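# Put the grip85 adaptive gripper into the empty stand slot

## Task

Carry the adaptive gripper (tool 'grip85') over to the tool stand and place it in the slot that is free; it counts only if the gripper ends up completely seated in that slot and stays there after the robot lets go.

## Robot and tools

Robot: two arms, left_arm and right_arm. Each carries a five-finger hand: right_arm a right hand, left_arm a mirrored left hand. A post stands on the floor behind the arms. Nothing may fall off the table or be left off it.

Frames. The scene frame has its origin at table-top height, midway between the nominal arm bases, +x out over the table, +z up, left_arm on the +y side. Real bases: left_arm at (+0.028, +0.315, 0) m, right_arm at (-0.010, -0.436, -0.001) m, both nearly unrotated. Hand positions, quaternions, velocities and Hand target in results are in each arm's own base frame. Fixed cameras (cam_head_left, cam_head_right, cam_high) and the table use the scene frame. Every pose offset you send is along the axes of that arm's current Hand target.

Hand point: a point 0.15 m out from the wrist flange along the fingers, 0.05 m in front of the palm. Its +z runs along straight fingers, +y out of the palm, +x across the palm away from the thumb on the right hand (toward the thumb on the left). Fingertips reach 0.06-0.07 m past it along +z and sit 0.06 m behind it along -y. A wrist bracket on the little-finger side can snag things, and with fingers level the wrist can hang lower than the hand point.

The 28-number row (all values in [-1, 1]), one list covering both arms: left_arm dx, dy, dz, rx, ry, rz; left hand thumb_turn, thumb_bend, index, middle, ring, little, force_limit, speed; then right_arm the same six pose numbers; right hand the same eight numbers. Pose numbers are offsets, not poses: they count from the Hand target as it stands when the action (or move) begins, in that target's axes, scaled so 1.0 = 0.6 m or 180 degrees; rx, ry, rz form one rotation vector. All six zero means ask nothing new of that arm. Hand numbers are absolute finger targets: -1 open/straight, +1 closed (thumb_turn +1 puts the thumb opposite the fingers). force_limit maps -1..+1 to about 0..10 N at the fingertip (0..15 N for the two thumb motors); speed rises from nearly zero at -1 to full at +0.48 and stays full above. To keep a hand unchanged, resend the eight numbers of its last executed row (before any, use hand_measured plus hand_force_limit and hand_speed). For gentle grips close at speed -0.94 or lower. An opposed thumb and fingers hold objects about 0.035-0.065 m thick, or handles down to about 0.025 m.

Tools.
- execute_actions(actions, cameras): actions is a list of actions; each action is up to 15 rows, one per 1/30 s step; a short action repeats its last row until step 15. Every row in an action counts from that action's start pose. Empty list returns images.
- move(target, speed, blend, stop_force, zero, blocking, cameras): straight-line path of each hand point toward the offset in target (one row, or up to 15 rows all counted from the same starting Hand targets). speed in m/s, 0.002-3.6, default 0.25 (turns at twice that in rad/s), one value or one per target. blend in m for rounding corners of a list, default 0 (stop at each). stop_force in N, 3-120, ends an arm's path when its wrist sensor feels that much push against the motion; use it with slow speeds (about 0.005 m/s) when inserting or touching; unreliable while the hand turns. zero (default true) rezeroes before the move. blocking=false returns after 0.5 s while motion continues (not allowed with stop_force). Capped at 10 s total. No obstacle avoidance.
- wait(seconds 0-3600, cameras); stop(cameras) brakes a running move; zoom_image(camera, region [x0, y0, x1, y1], at most 504 px each way); show_instructions(); zero_wrist_force(arm: left_arm or right_arm); finished_scene(scene=1), final.

Cameras: cam_head_left, cam_head_right, cam_high (504x504), cam_left_wrist, cam_right_wrist (672x504 fisheye), with calibration given.

Results: per arm end_effector_position (m), end_effector_quat_wxyz, velocities, Hand target (last commanded pose after clipping; next offsets start here), joint positions and torques, Wrist force/torque in the flange axes plus a peak line, and hand_measured, hand_stopped_by (moving, target, force, stalled, fault), hand_load_n (positive when pushed open; a lost grip shows as load near 0). move adds a 'move:' line: done, off_target, moving, held or fault, and limits=paced (pose clipped) or limits=held (checks withheld steps). The hand often rests short of Hand target; send the remaining distance as an offset.

Avoid: commanded orientation is clipped to 32 degrees from the measured one per step, so turn in stages. An outside force near 150 N, wrist contact torque over 26.3 N m, or a wrist joint lagging its plan by more than 0.9 degrees stops the arm for 10 s. Arms are stiff: a target past a firm contact can fault, so approach seats slowly with stop_force. Keep arms apart; collisions between them can fail the scene, and a hand must not close on the other hand. Don't bring a wrist near its arm's first joint axis. Don't drop the gripper even slightly, release it while moving, or slam it into the stand. Long stretched holds heat motors (warning at 70 °C, forced stop at 85 °C).

Each tool is called after "Emit:" in YAML: its name, and indented under it one key for each argument.

Reference images:

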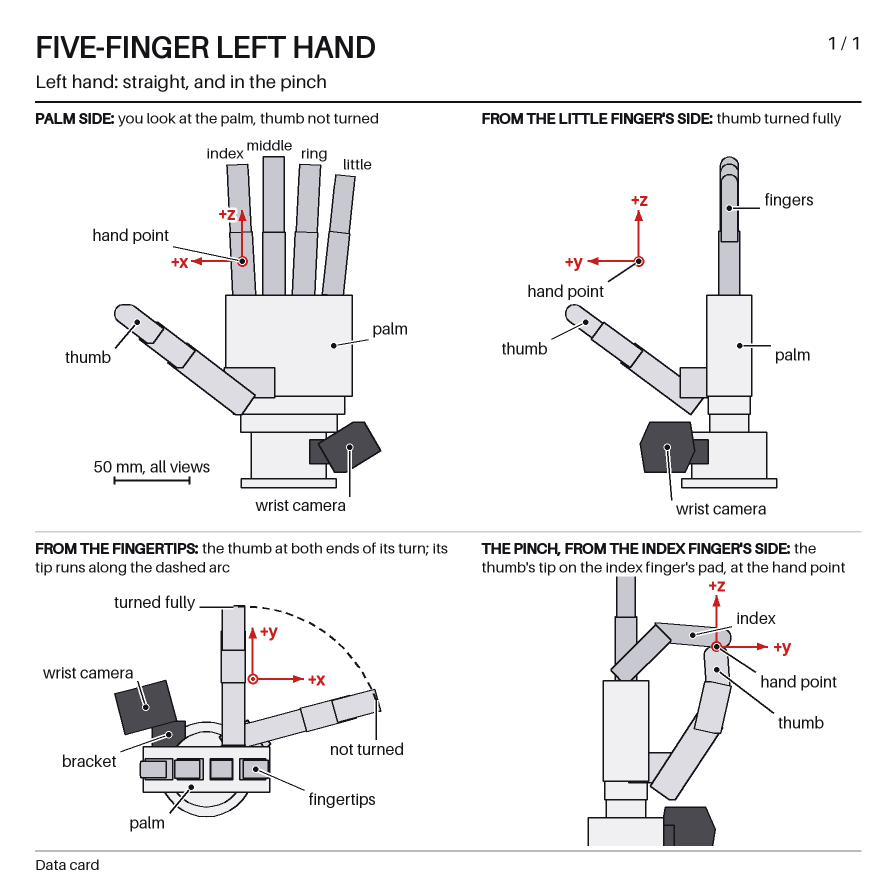

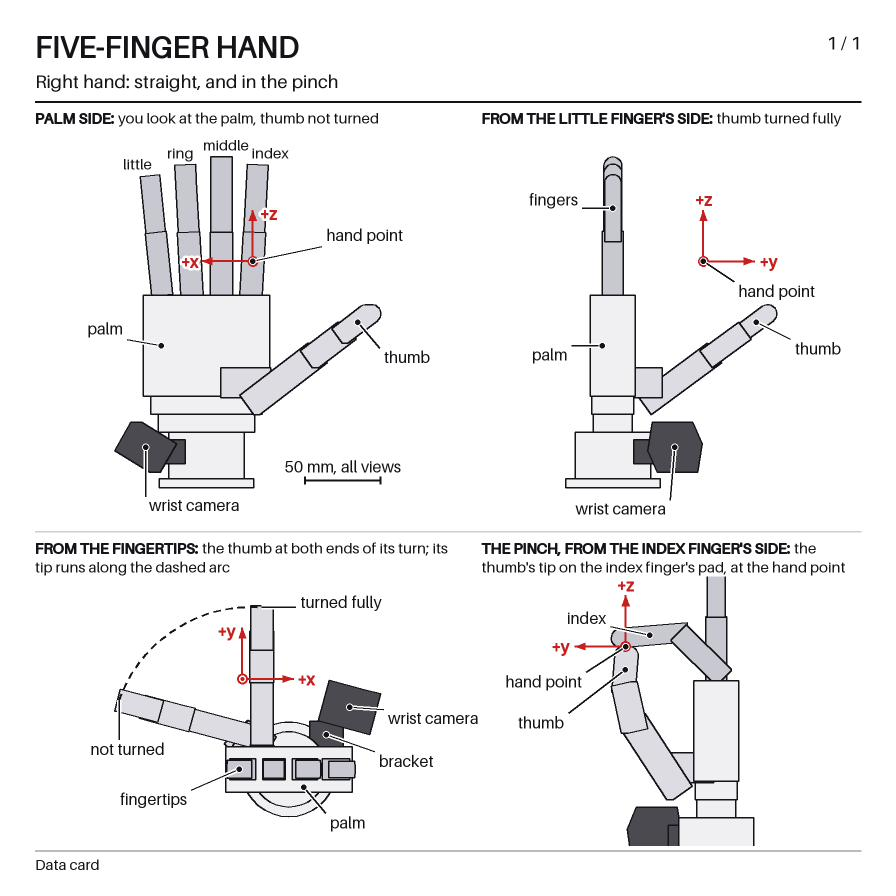

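## Session

Emit:
execute_actions:
  actions: []

Scene clock: 0.00 s.
left_arm: end_effector_position=(+0.4883, +0.0629, +0.2012) hand_measured=(-1.000, -1.000, -1.000, -1.000, -1.000, -1.000) hand_load_n=(+0.0, +0.0, +0.0, +0.0, +0.0, +0.0) hand_stopped_by=(target, target, target, target, target, target) hand_force_limit=0.00 hand_speed=-0.80 end_effector_quat_wxyz=(-0.001, +0.153, +0.988, -0.005) | right_arm: end_effector_position=(+0.8578, +0.0965, +0.1550) hand_measured=(-1.000, -1.000, -1.000, -1.000, -1.000, -1.000) hand_load_n=(+0.0, +0.0, +0.0, +0.0, +0.0, +0.0) hand_stopped_by=(target, target, target, target, target, target) hand_force_limit=0.00 hand_speed=-0.80 end_effector_quat_wxyz=(-0.109, +0.481, +0.699, +0.518)
Joint positions: left_arm=[3.408 -2.06 -1.304 1.787 -1.563 -0.998] | right_arm=[-0.319 -0.279 0.321 1.375 0.462 -0.591]
Joint velocities: within noise
Joint torques (N m): no reading
Wrist force (N): no reading
Wrist torque (N m): no reading
Wrist force, peak (N): no reading
Hand target: left_arm +0.4883, +0.0629, +0.2012; -0.001, +0.153, +0.988, -0.005 | right_arm +0.8578, +0.0965, +0.1550; -0.109, +0.481, +0.699, +0.518

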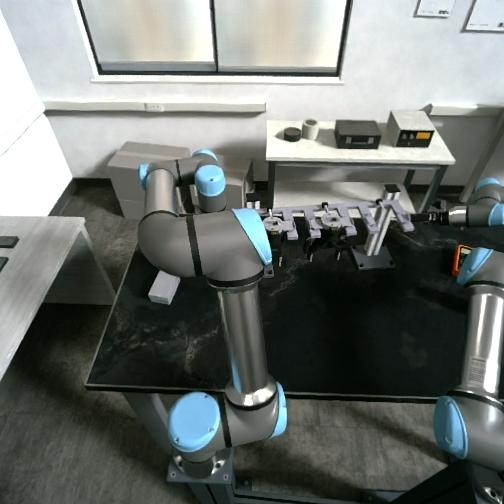

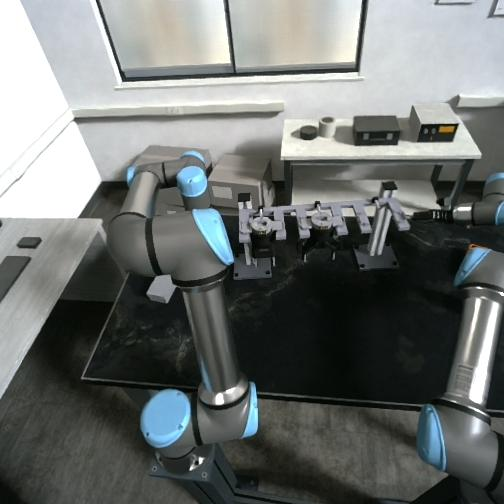

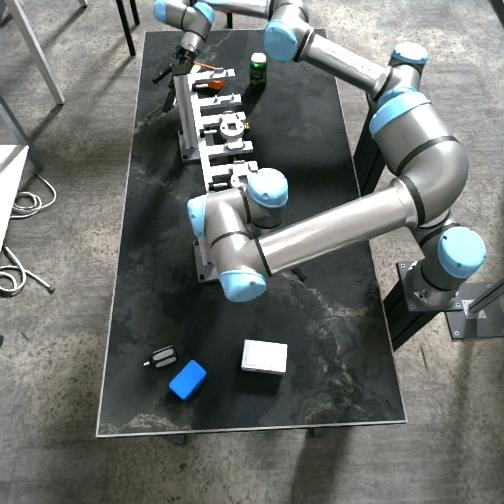

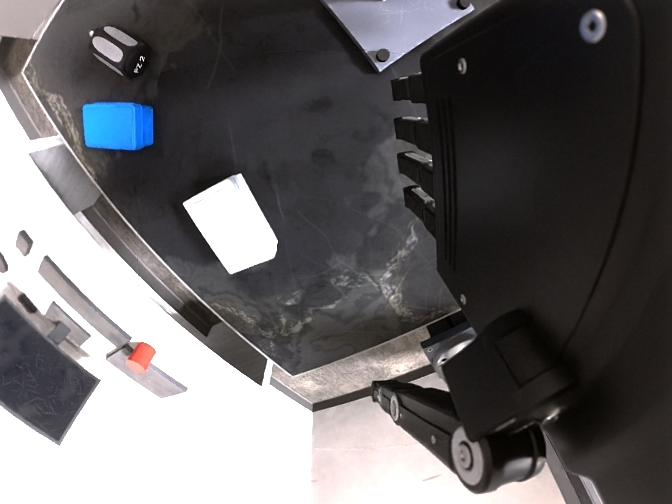

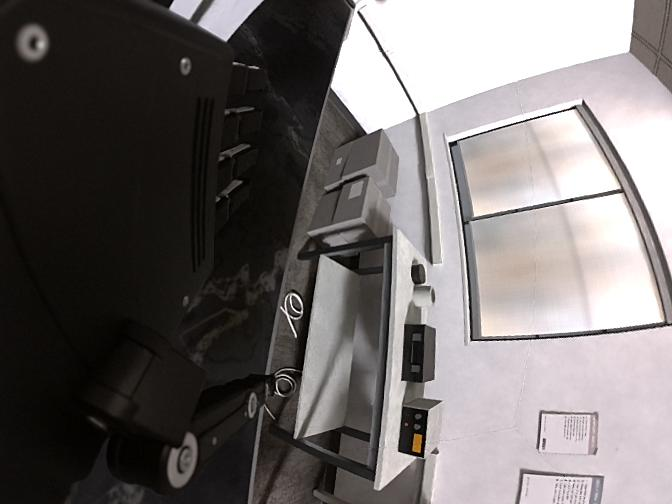

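Emit:
zoom_image:
  camera: "cam_head_right"
  region: [200, 160, 440, 300]

Emit:
zoom_image:
  camera: "cam_head_left"
  region: [220, 160, 460, 300]

Emit:
zoom_image:
  camera: "cam_high"
  region: [140, 30, 300, 300]

Scaled by 2.100 from the camera's image (finer frame: 720x720).

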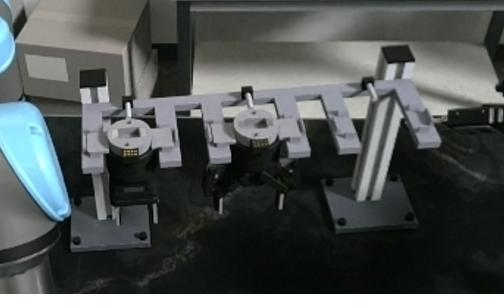

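Scaled by 2.100 from the camera's image (finer frame: 720x720).

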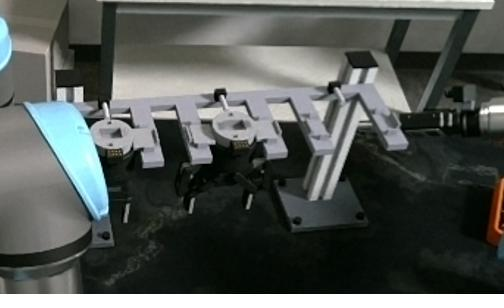

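Scaled by 1.867 from the camera's image (finer frame: 720x720).

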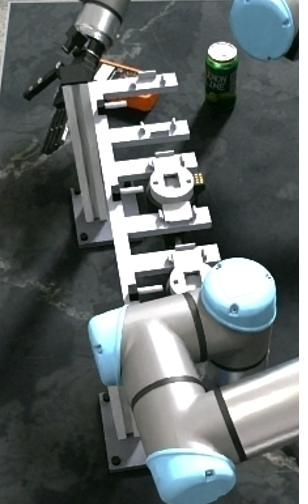

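Emit:
move:
  target:
    - [0.079,-0.025,-0.333,0,0,0,-1,-1,-1,-1,-1,-1,0,-0.8,0,0,0,0,0,0,-1,-1,-1,-1,-1,-1,0,-0.8]
    - [0.079,-0.025,-0.333,0,0,0.902,-1,-1,-1,-1,-1,-1,0,-0.8,0,0,0,0,0,0,-1,-1,-1,-1,-1,-1,0,-0.8]
  speed: 0.4
  blend: [0.05,0]
  cameras: ["all"]

Scene clock: 56.90 s.
left_arm: end_effector_position=(+0.4393, +0.0646, +0.4012) hand_measured=(-1.000, -1.000, -1.000, -1.000, -1.000, -1.000) hand_load_n=(+0.0, +0.0, +0.0, +0.0, +0.0, +0.0) hand_stopped_by=(target, target, target, target, target, target) hand_force_limit=0.00 hand_speed=-0.80 end_effector_quat_wxyz=(+0.004, +1.000, +0.001, -0.002) | right_arm: end_effector_position=(+0.8578, +0.0965, +0.1550) hand_measured=(-1.000, -1.000, -1.000, -1.000, -1.000, -1.000) hand_load_n=(+0.0, +0.0, +0.0, +0.0, +0.0, +0.0) hand_stopped_by=(target, target, target, target, target, target) hand_force_limit=0.00 hand_speed=-0.80 end_effector_quat_wxyz=(-0.109, +0.481, +0.699, +0.518)
Joint positions: left_arm=[3.759 -1.865 -1.068 1.355 -1.566 2.186] | right_arm=[-0.319 -0.279 0.321 1.375 0.462 -0.591]
Joint torques (N m): left_arm=[14.36 20.89 29.34 -4.71 2.01 2.61] | right_arm=[-0.59 -63.17 -18.84 2.07 -1.16 -0.19]
Wrist force (N): left_arm=[-0.1 -0.3 -0.3] | right_arm=[-0.1 0.2 0.2]
Wrist torque (N m): left_arm=[-0.06 0.00 -0.10] | right_arm=[0.01 0.01 0.00]
Wrist force, peak (N): left_arm=[0.2 -0.5 -1.4] | right_arm=[-0.8 0.4 -0.1]
Hand target: left_arm +0.4393, +0.0646, +0.4012; +0.004, +1.000, +0.001, -0.002 | right_arm +0.8578, +0.0965, +0.1550; -0.109, +0.481, +0.699, +0.518
Off the commanded pose: left_arm 0.000 m, 0 deg | right_arm 0.000 m, 0 deg.
move: done
cam_left_wrist: T_world_to_cam=[[0.22516, 0.9742, 0.01545, -0.17055], [0.85285, -0.20473, 0.48034, -0.55095], [0.47111, -0.09498, -0.87695, 0.26671]] pos_world=[0.38264, 0.07869, 0.50117]

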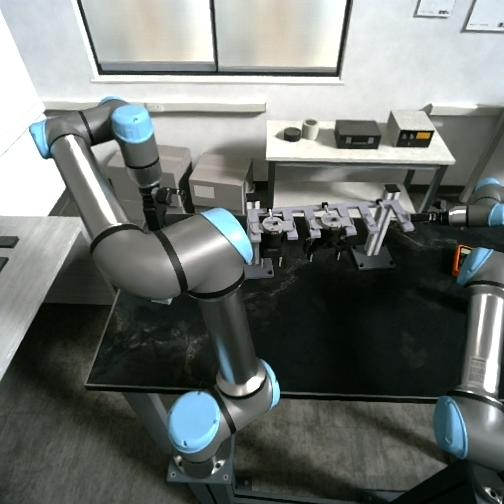

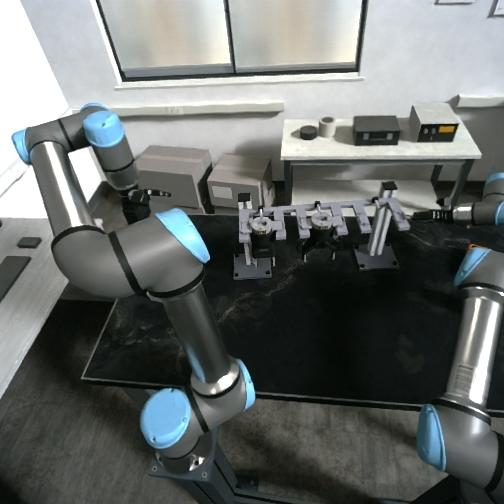

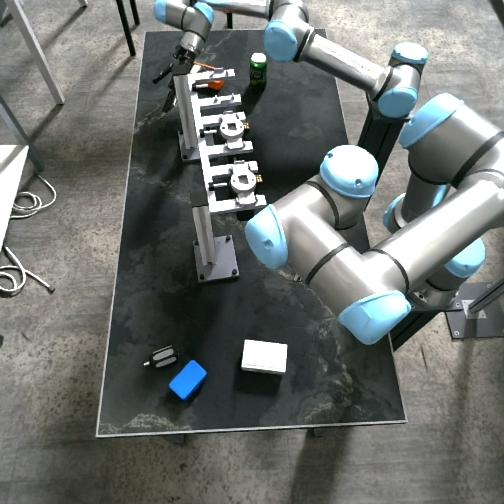

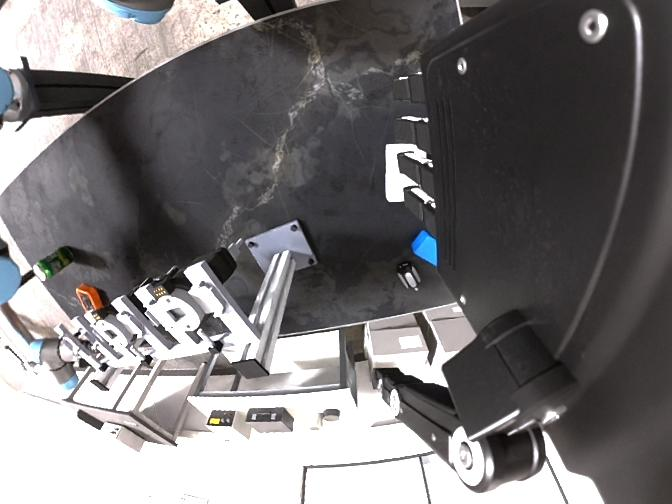

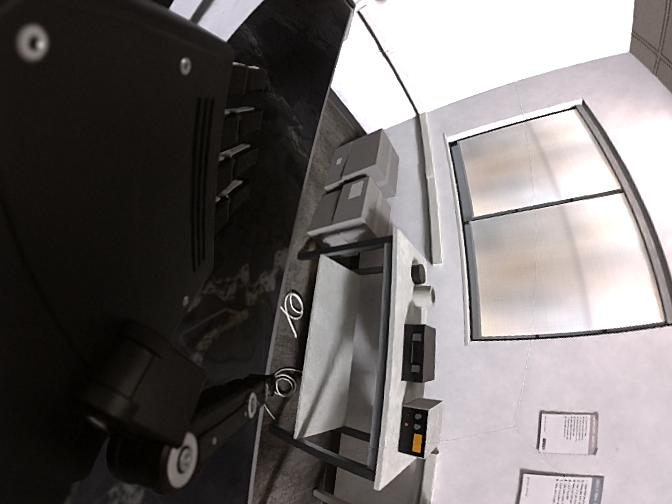

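Emit:
zoom_image:
  camera: "cam_high"
  region: [150, 50, 290, 290]

Emit:
zoom_image:
  camera: "cam_left_wrist"
  region: [40, 200, 340, 400]

Emit:
zoom_image:
  camera: "cam_head_right"
  region: [220, 170, 420, 290]

Scaled by 2.100 from the camera's image (finer frame: 720x720).

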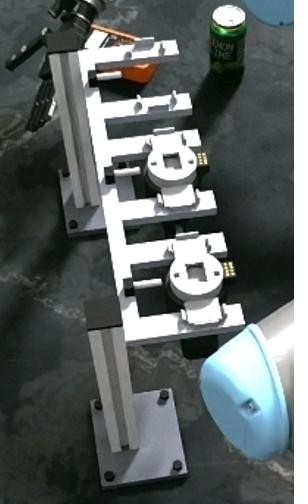

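Scaled by 1.680 from the camera's image (finer frame: 960x720).

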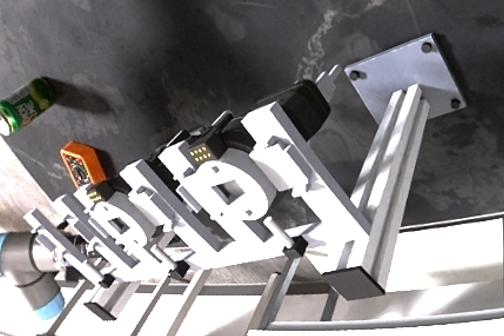

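Scaled by 2.520 from the camera's image (finer frame: 720x720).

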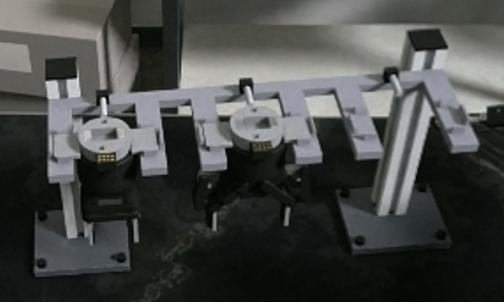

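Emit:
move:
  target: [-0.145,0.717,0.018,0,0.25,0,-1,-1,-1,-1,-1,-1,0,-0.8,0,0,0,0,0,0,-1,-1,-1,-1,-1,-1,0,-0.8]
  speed: 0.3
  cameras: ["all"]

Scene clock: 80.07 s.
left_arm: end_effector_position=(+0.3530, -0.3658, +0.3946) hand_measured=(-1.000, -1.000, -1.000, -1.000, -1.000, -1.000) hand_load_n=(+0.0, +0.0, +0.0, +0.0, +0.0, -0.5) hand_stopped_by=(target, target, target, target, target, target) hand_force_limit=0.00 hand_speed=-0.80 end_effector_quat_wxyz=(+0.004, +0.925, +0.002, +0.381) | right_arm: end_effector_position=(+0.8578, +0.0965, +0.1550) hand_measured=(-1.000, -1.000, -1.000, -1.000, -1.000, -1.000) hand_load_n=(+0.0, +0.0, +0.0, +0.0, +0.0, +0.0) hand_stopped_by=(target, target, target, target, target, target) hand_force_limit=0.00 hand_speed=-0.80 end_effector_quat_wxyz=(-0.109, +0.481, +0.699, +0.518)
Joint positions: left_arm=[2.442 -1.576 -1.507 2.165 -2.037 1.026] | right_arm=[-0.319 -0.279 0.321 1.375 0.462 -0.591]
Joint torques (N m): left_arm=[-12.56 9.78 31.7 -3.31 -2.67 -2.36] | right_arm=[-1.19 -63.53 -19.49 1.94 -0.87 0]
Wrist force (N): left_arm=[0.2 -0.7 -0.3] | right_arm=[-0.2 0.0 0.0]
Wrist torque (N m): left_arm=[-0.12 0.19 0.04] | right_arm=[0.01 0.04 -0.01]
Wrist force, peak (N): left_arm=[0.4 -1.4 -0.3] | right_arm=[-0.4 0.5 -0.2]
Hand target: left_arm +0.3530, -0.3658, +0.3946; +0.004, +0.925, +0.002, +0.381 | right_arm +0.8578, +0.0965, +0.1550; -0.109, +0.481, +0.699, +0.518
Off the commanded pose: left_arm 0.000 m, 0 deg | right_arm 0.000 m, 0 deg.
move: done
cam_left_wrist: T_world_to_cam=[[0.14232, 0.97531, 0.16888, 0.23737], [0.2647, -0.2019, 0.94296, -0.5361], [0.95377, -0.0895, -0.2869, -0.14044]] pos_world=[0.24207, -0.35232, 0.42514]

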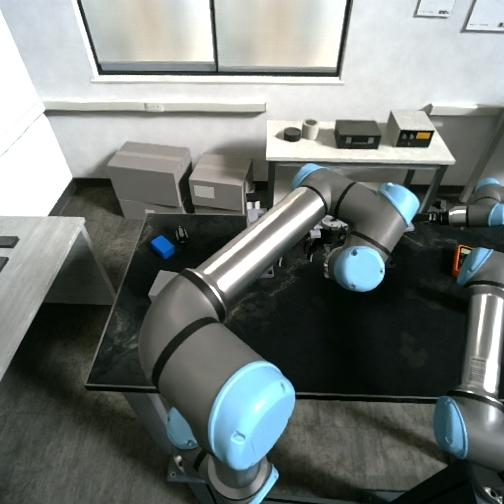

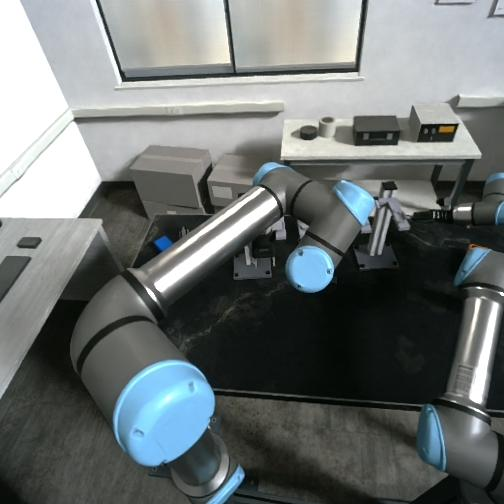

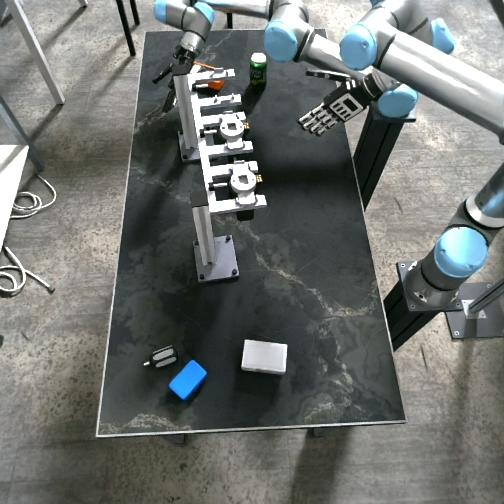

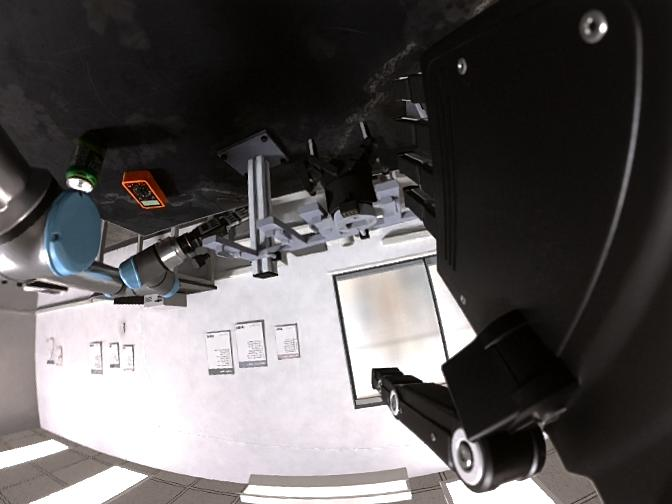

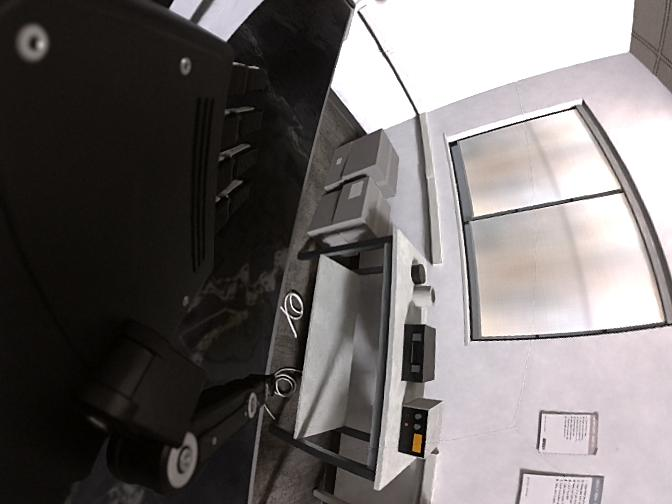

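Emit:
zoom_image:
  camera: "cam_left_wrist"
  region: [190, 100, 440, 300]

Emit:
zoom_image:
  camera: "cam_left_wrist"
  region: [290, 110, 410, 250]

Scaled by 2.016 from the camera's image (finer frame: 960x720).

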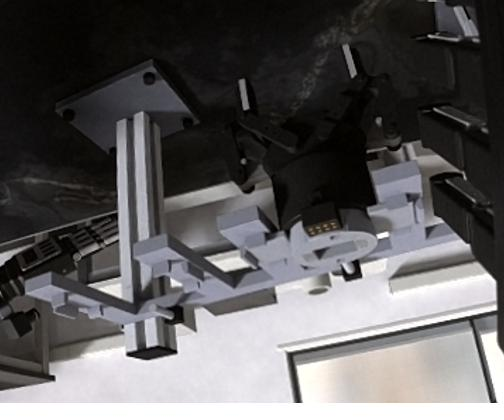

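Scaled by 3.600 from the camera's image (finer frame: 960x720).

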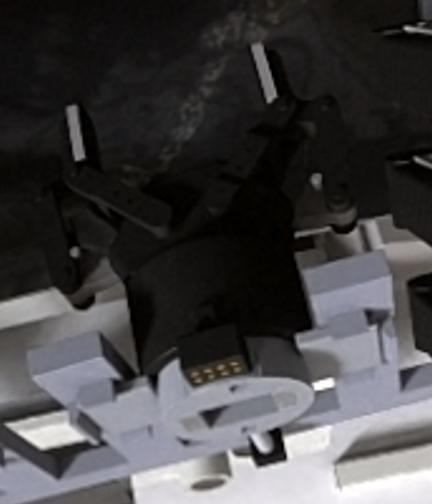

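Emit:
move:
  target: [0.118,0.133,0.047,0,-0.083,0,-1,-1,-1,-1,-1,-1,0,-0.8,0,0,0,0,0,0,-1,-1,-1,-1,-1,-1,0,-0.8]
  speed: 0.2
  cameras: ["cam_left_wrist"]

Emit:
zoom_image:
  camera: "cam_left_wrist"
  region: [170, 120, 420, 320]

Scene clock: 92.20 s.
left_arm: end_effector_position=(+0.4232, -0.4452, +0.4251) hand_measured=(-1.000, -1.000, -1.000, -1.000, -1.000, -1.000) hand_load_n=(+0.0, -0.5, +0.0, +0.0, +0.0, +0.0) hand_stopped_by=(target, target, target, target, target, target) hand_force_limit=0.00 hand_speed=-0.80 end_effector_quat_wxyz=(+0.004, +0.966, +0.002, +0.257) | right_arm: end_effector_position=(+0.8578, +0.0965, +0.1550) hand_measured=(-1.000, -1.000, -1.000, -1.000, -1.000, -1.000) hand_load_n=(+0.0, +0.0, +0.0, +0.0, +0.0, +0.0) hand_stopped_by=(target, target, target, target, target, target) hand_force_limit=0.00 hand_speed=-0.80 end_effector_quat_wxyz=(-0.109, +0.481, +0.699, +0.518)
Joint positions: left_arm=[2.475 -1.973 -0.874 1.704 -1.878 0.968] | right_arm=[-0.319 -0.279 0.321 1.375 0.462 -0.591]
Joint torques (N m): left_arm=[-11.9 26.78 30.78 -3.78 1.56 -2.3] | right_arm=[-0.98 -62.03 -18.38 1.83 -0.69 -0.13]
Wrist force (N): left_arm=[0.6 -1.0 0.2] | right_arm=[-0.2 -0.4 -0.1]
Wrist torque (N m): left_arm=[-0.24 0.08 0.08] | right_arm=[-0.06 0.03 -0.03]
Wrist force, peak (N): left_arm=[0.9 -1.1 0.2] | right_arm=[-0.7 0.2 0.1]
Hand target: left_arm +0.4233, -0.4452, +0.4251; +0.004, +0.966, +0.002, +0.257 | right_arm +0.8578, +0.0965, +0.1550; -0.109, +0.481, +0.699, +0.518
Off the commanded pose: left_arm 0.000 m, 0 deg | right_arm 0.000 m, 0 deg.
move: done
cam_left_wrist: T_world_to_cam=[[0.18297, 0.97501, 0.12597, 0.30059], [0.49823, -0.20242, 0.84309, -0.65613], [0.84752, -0.0915, -0.52282, -0.06147]] pos_world=[0.324, -0.43152, 0.48318]

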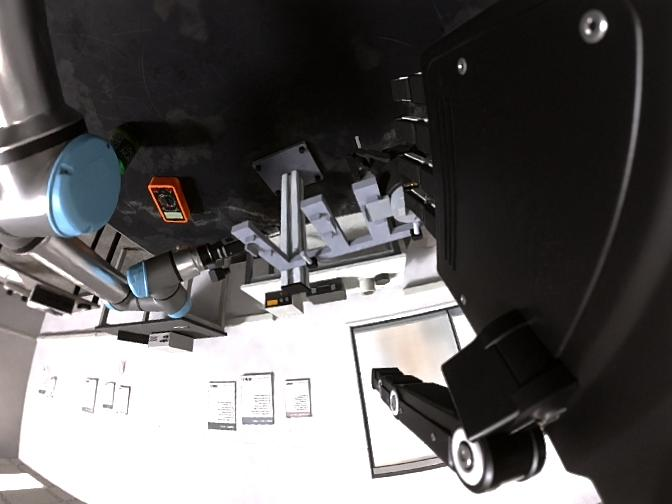

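Scaled by 2.016 from the camera's image (finer frame: 960x720).

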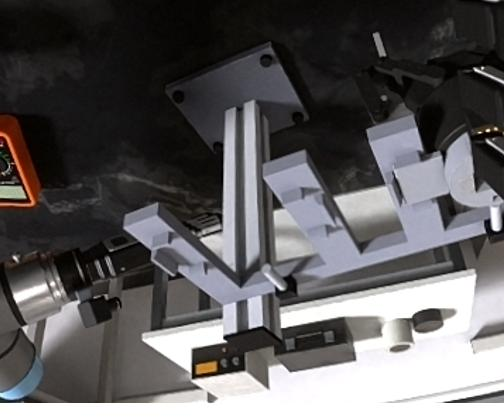

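Emit:
zoom_image:
  camera: "cam_high"
  region: [165, 60, 285, 140]

Emit:
zoom_image:
  camera: "cam_high"
  region: [165, 135, 285, 215]

This scene's latest camera images include none from cam_high. They are from: cam_left_wrist. cam_high's image comes with the result of a call that names it in "cameras".

This scene's latest camera images include none from cam_high. They are from: cam_left_wrist. cam_high's image comes with the result of a call that names it in "cameras".

Emit:
move:
  target: [-0.105,-0.908,-0.061,0,-0.167,0,-1,-1,-1,-1,-1,-1,0,-0.8,0,0,0,0,0,0,-1,-1,-1,-1,-1,-1,0,-0.8]
  speed: 0.4
  cameras: ["all"]

Emit:
zoom_image:
  camera: "cam_high"
  region: [165, 60, 285, 140]

Emit:
zoom_image:
  camera: "cam_high"
  region: [165, 135, 285, 215]

Emit:
zoom_image:
  camera: "cam_head_left"
  region: [300, 175, 420, 275]

Emit:
zoom_image:
  camera: "cam_head_right"
  region: [290, 175, 410, 275]

Scene clock: 157.23 s.
left_arm: end_effector_position=(+0.3495, +0.0993, +0.4207) hand_measured=(-1.000, -1.000, -1.000, -1.000, -1.000, -1.000) hand_load_n=(+0.0, +0.0, +0.5, +0.0, +0.0, +0.0) hand_stopped_by=(target, target, target, target, target, target) hand_force_limit=0.00 hand_speed=-0.80 end_effector_quat_wxyz=(+0.004, +1.000, +0.001, -0.002) end_effector_velocity=(+0.000, +0.001, +0.000) end_effector_angular_velocity=(-0.001, +0.001, -0.003) | right_arm: end_effector_position=(+0.8578, +0.0965, +0.1550) hand_measured=(-1.000, -1.000, -1.000, -1.000, -1.000, -1.000) hand_load_n=(-0.5, +0.0, +0.0, +0.0, +0.0, +0.0) hand_stopped_by=(target, target, target, target, target, target) hand_force_limit=0.00 hand_speed=-0.80 end_effector_quat_wxyz=(-0.109, +0.481, +0.699, +0.518)
Joint positions: left_arm=[3.991 -1.687 -1.237 1.343 -1.568 2.419] | right_arm=[-0.319 -0.279 0.321 1.375 0.462 -0.591]
Joint velocities: left_arm=[0.003 -0.002 0.001 0 0 0.006] | right_arm=[within noise]
Joint torques (N m): left_arm=[14.2 12.21 31.58 -4.86 2.04 2.42] | right_arm=[-0.07 -63.38 -18.15 1.45 -0.15 0.14]
Wrist force (N): left_arm=[-0.1 -0.2 0.1] | right_arm=[-0.3 0.2 0.1]
Wrist torque (N m): left_arm=[-0.04 -0.01 -0.11] | right_arm=[0.02 0.04 0.00]
Wrist force, peak (N): left_arm=[0.6 -2.0 0.0] | right_arm=[-0.8 0.0 -0.2]
Hand target: left_arm +0.3495, +0.0994, +0.4207; +0.004, +1.000, +0.001, -0.002 | right_arm +0.8578, +0.0965, +0.1550; -0.109, +0.481, +0.699, +0.518
Off the commanded pose: left_arm 0.000 m, 0 deg | right_arm 0.000 m, 0 deg.
move: done
cam_left_wrist: T_world_to_cam=[[0.22542, 0.97414, 0.01562, -0.18457], [0.85272, -0.20503, 0.48045, -0.47653], [0.47123, -0.09498, -0.87688, 0.32939]] pos_world=[0.29274, 0.11339, 0.52067]

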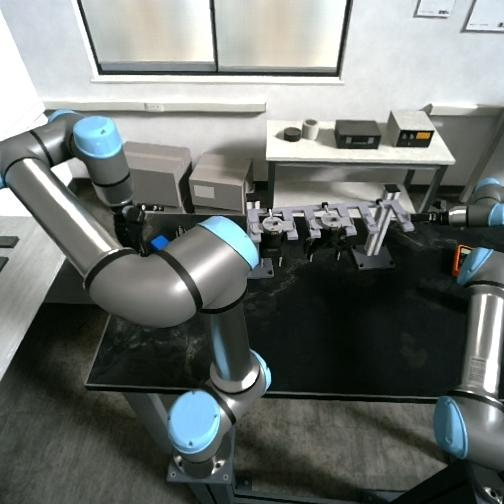

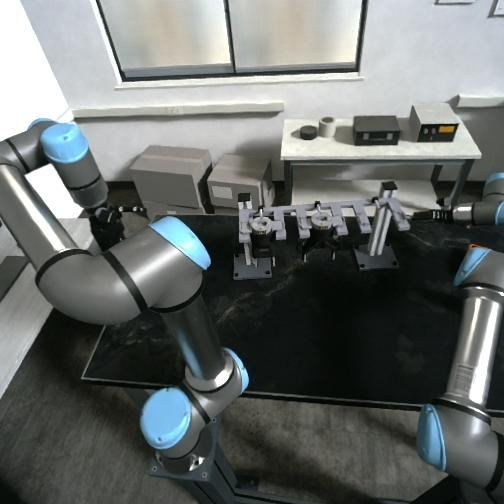

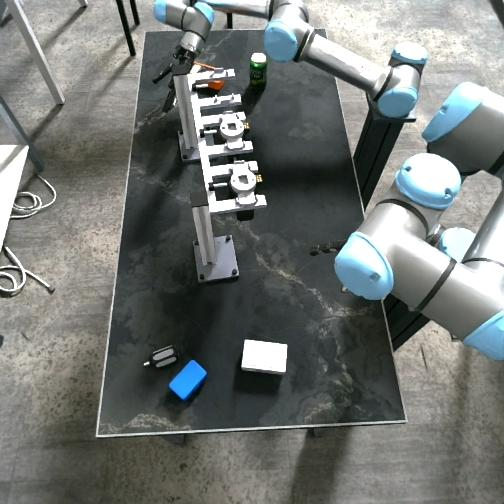

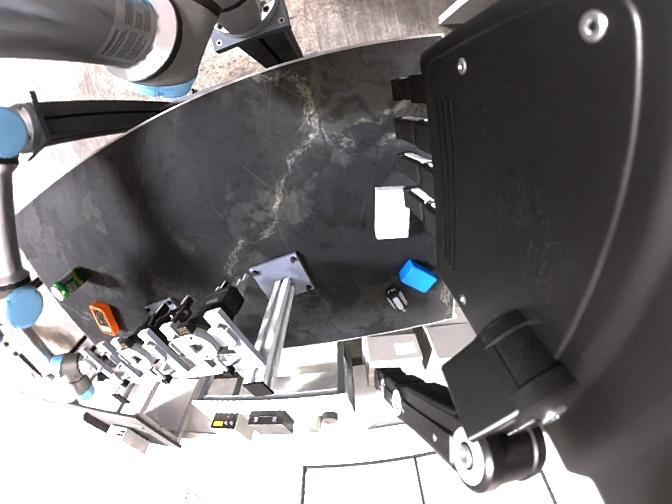

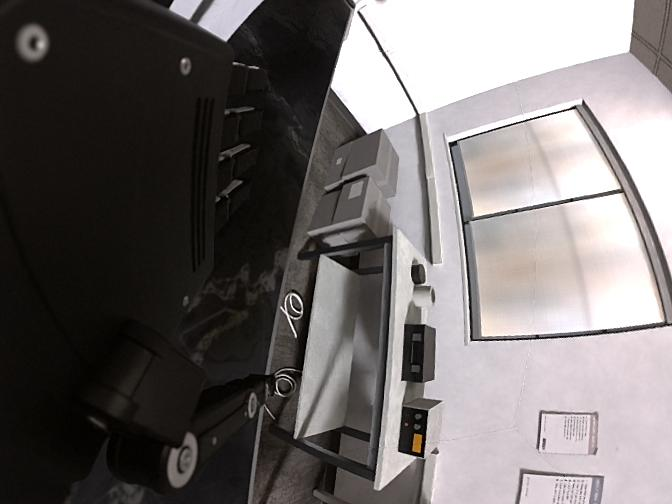

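Scaled by 4.200 from the camera's image (finer frame: 720x720).

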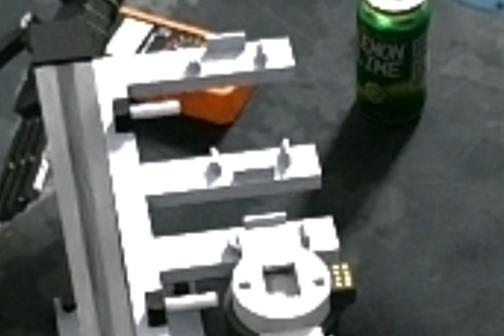

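Scaled by 4.200 from the camera's image (finer frame: 720x720).

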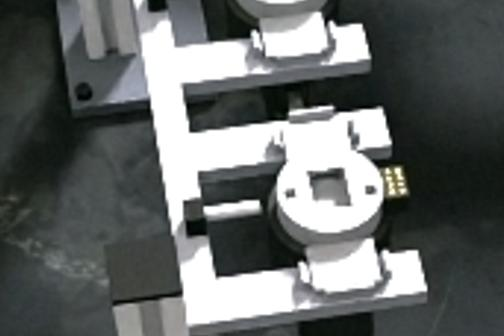

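Scaled by 4.200 from the camera's image (finer frame: 720x720).

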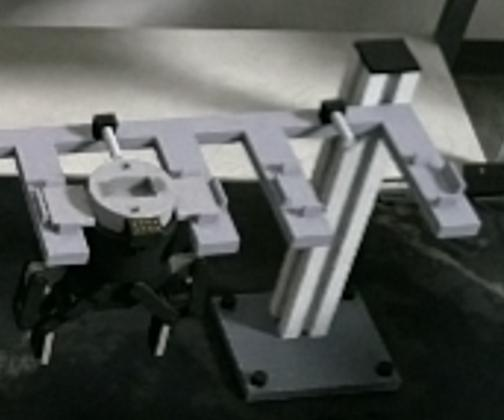

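Scaled by 4.200 from the camera's image (finer frame: 720x720).

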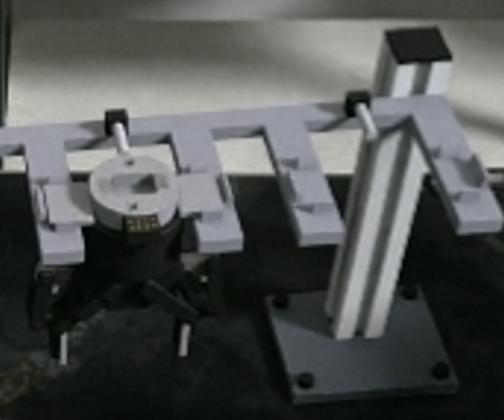

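Emit:
move:
  target:
    - [0.0,0.7,0.03,0,0.344,0,-1,-1,-1,-1,-1,-1,0,-0.8,0,0,0,0,0,0,-1,-1,-1,-1,-1,-1,0,-0.8]
    - [0.0625,0.764,0.263,0,0.344,0,-1,-1,-1,-1,-1,-1,0,-0.8,0,0,0,0,0,0,-1,-1,-1,-1,-1,-1,0,-0.8]
  speed: 0.3
  blend: [0.05,0]
  cameras: ["cam_left_wrist"]

Emit:
zoom_image:
  camera: "cam_left_wrist"
  region: [170, 100, 430, 310]

Scene clock: 240.33 s.
left_arm: end_effector_position=(+0.3870, -0.3602, +0.2669) hand_measured=(-1.000, -1.000, -1.000, -1.000, -1.000, -1.000) hand_load_n=(+0.0, -0.5, +0.0, +0.0, +0.0, +0.0) hand_stopped_by=(target, target, target, target, target, target) hand_force_limit=0.00 hand_speed=-0.80 end_effector_quat_wxyz=(+0.003, +0.859, +0.003, +0.513) | right_arm: end_effector_position=(+0.8578, +0.0965, +0.1550) hand_measured=(-1.000, -1.000, -1.000, -1.000, -1.000, -1.000) hand_load_n=(+0.0, +0.0, +0.0, +0.0, +0.0, +0.0) hand_stopped_by=(target, target, target, target, target, target) hand_force_limit=0.00 hand_speed=-0.80 end_effector_quat_wxyz=(-0.109, +0.481, +0.699, +0.518)
Joint positions: left_arm=[2.449 -1.576 -1.952 2.918 -2.165 1.188] | right_arm=[-0.319 -0.279 0.321 1.375 0.462 -0.591]
Joint torques (N m): left_arm=[-12.24 8.89 30.91 1.79 -2.76 -2.3] | right_arm=[-0.41 -63.96 -18.23 1.05 0.65 0.07]
Wrist force (N): left_arm=[0.9 0.0 0.5] | right_arm=[-0.3 0.4 0.1]
Wrist torque (N m): left_arm=[-0.05 0.12 -0.01] | right_arm=[0.04 0.05 0.00]
Wrist force, peak (N): left_arm=[0.2 0.2 1.4] | right_arm=[-0.5 0.4 -0.7]
Hand target: left_arm +0.3871, -0.3603, +0.2668; +0.003, +0.859, +0.003, +0.513 | right_arm +0.8578, +0.0965, +0.1550; -0.109, +0.481, +0.699, +0.518
Off the commanded pose: left_arm 0.000 m, 0 deg | right_arm 0.000 m, 0 deg.
move: done
cam_left_wrist: T_world_to_cam=[[0.08418, 0.97553, 0.2031, 0.26211], [-0.02055, -0.20208, 0.97915, -0.32303], [0.99624, -0.0866, 0.00303, -0.30189]] pos_world=[0.27205, -0.34712, 0.26397]

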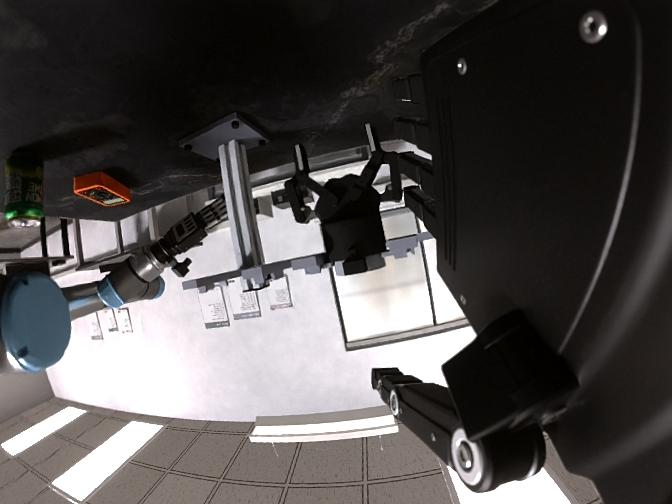

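Scaled by 1.938 from the camera's image (finer frame: 960x720).

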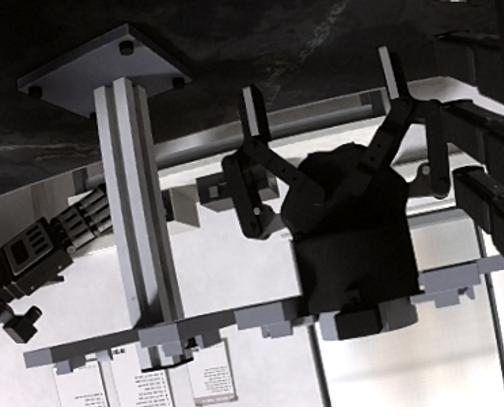

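Emit:
zoom_image:
  camera: "cam_left_wrist"
  region: [280, 120, 430, 280]

Scaled by 3.150 from the camera's image (finer frame: 960x720).

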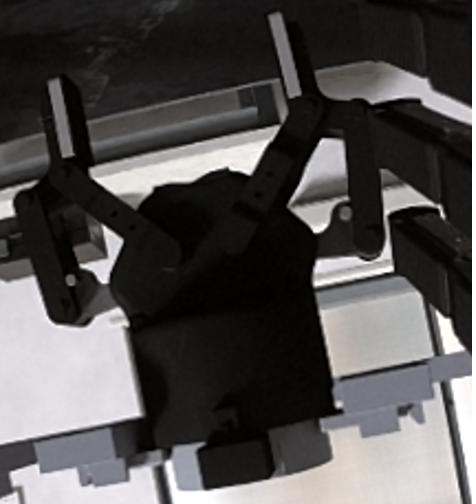

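Emit:
move:
  target:
    - [0,0,0,0,0,0,-1,-1,-1,-1,-1,-1,0,-0.8,0.371,-0.087,-0.354,0,0,0,-1,-1,-1,-1,-1,-1,0,-0.8]
  speed: 0.25
  cameras: ["all"]

Scene clock: 297.40 s.
left_arm: end_effector_position=(+0.3871, -0.3603, +0.2668) hand_measured=(-1.000, -1.000, -1.000, -1.000, -1.000, -1.000) hand_load_n=(+0.0, +0.0, +0.0, +0.0, +0.0, +0.0) hand_stopped_by=(target, target, target, target, target, target) hand_force_limit=0.00 hand_speed=-0.80 end_effector_quat_wxyz=(+0.003, +0.859, +0.003, +0.513) | right_arm: end_effector_position=(+0.6290, +0.0450, +0.3607) hand_measured=(-1.000, -1.000, -1.000, -1.000, -1.000, -1.000) hand_load_n=(+0.0, +0.0, +0.0, +0.0, +0.0, +0.0) hand_stopped_by=(target, target, target, target, target, target) hand_force_limit=0.00 hand_speed=-0.80 end_effector_quat_wxyz=(-0.109, +0.481, +0.699, +0.518)
Joint positions: left_arm=[2.448 -1.576 -1.952 2.919 -2.166 1.188] | right_arm=[-0.563 -1.075 1.372 1.602 0.484 -1.13]
Joint torques (N m): left_arm=[-11.61 8.79 31.29 1.91 -2.59 -2.37] | right_arm=[-13.65 -46.63 -11.01 4.57 1.38 -2.38]
Wrist force (N): left_arm=[0.7 -0.2 0.4] | right_arm=[0.0 0.1 0.2]
Wrist torque (N m): left_arm=[-0.08 0.13 -0.01] | right_arm=[0.02 0.00 0.10]
Wrist force, peak (N): left_arm=[1.1 -0.3 0.6] | right_arm=[1.0 0.1 -1.0]
Hand target: left_arm +0.3871, -0.3603, +0.2668; +0.003, +0.859, +0.003, +0.513 | right_arm +0.6289, +0.0450, +0.3607; -0.109, +0.481, +0.699, +0.518
Off the commanded pose: left_arm 0.000 m, 0 deg | right_arm 0.000 m, 0 deg.
move: done
cam_left_wrist: T_world_to_cam=[[0.08406, 0.97554, 0.20311, 0.26219], [-0.02062, -0.20208, 0.97915, -0.32281], [0.99625, -0.08649, 0.00313, -0.30188]] pos_world=[0.27205, -0.34712, 0.26377]
cam_right_wrist: T_world_to_cam=[[0.58866, 0.13388, 0.79722, -0.67026], [0.41393, -0.89702, -0.155, -0.16553], [0.69437, 0.42123, -0.58346, -0.12755]] pos_world=[0.55164, -0.00502, 0.43427]

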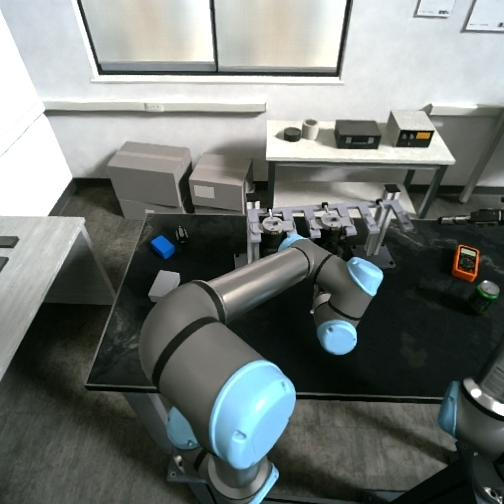

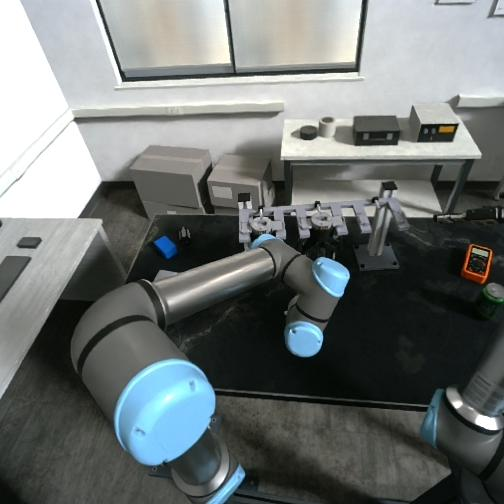

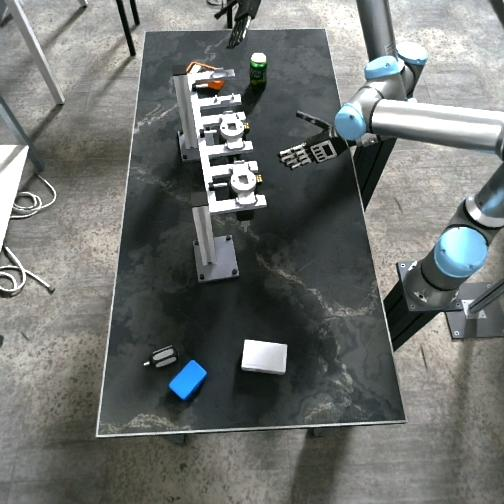

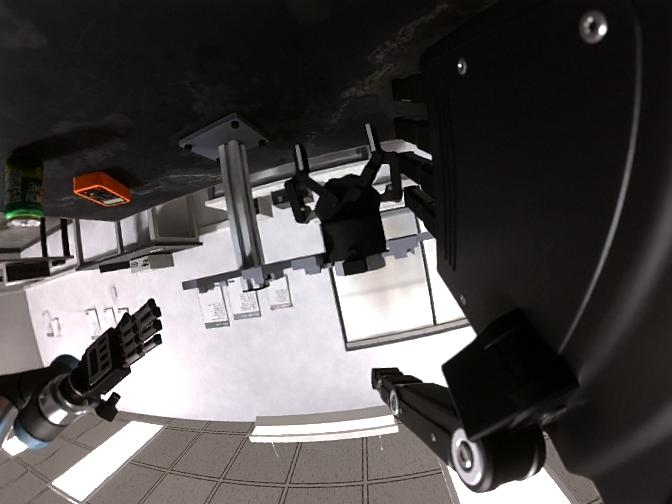

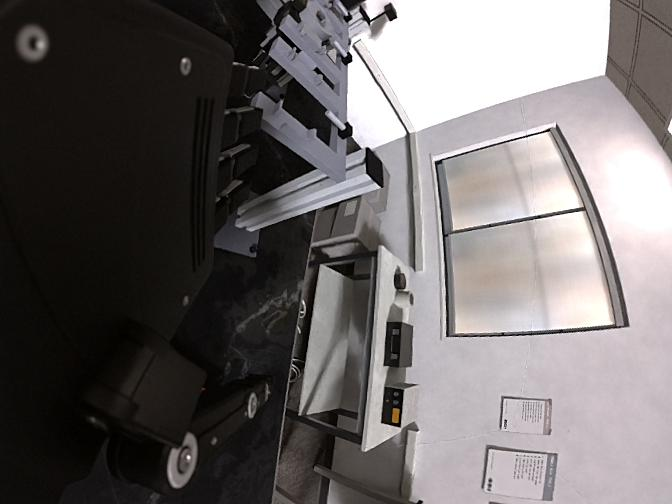

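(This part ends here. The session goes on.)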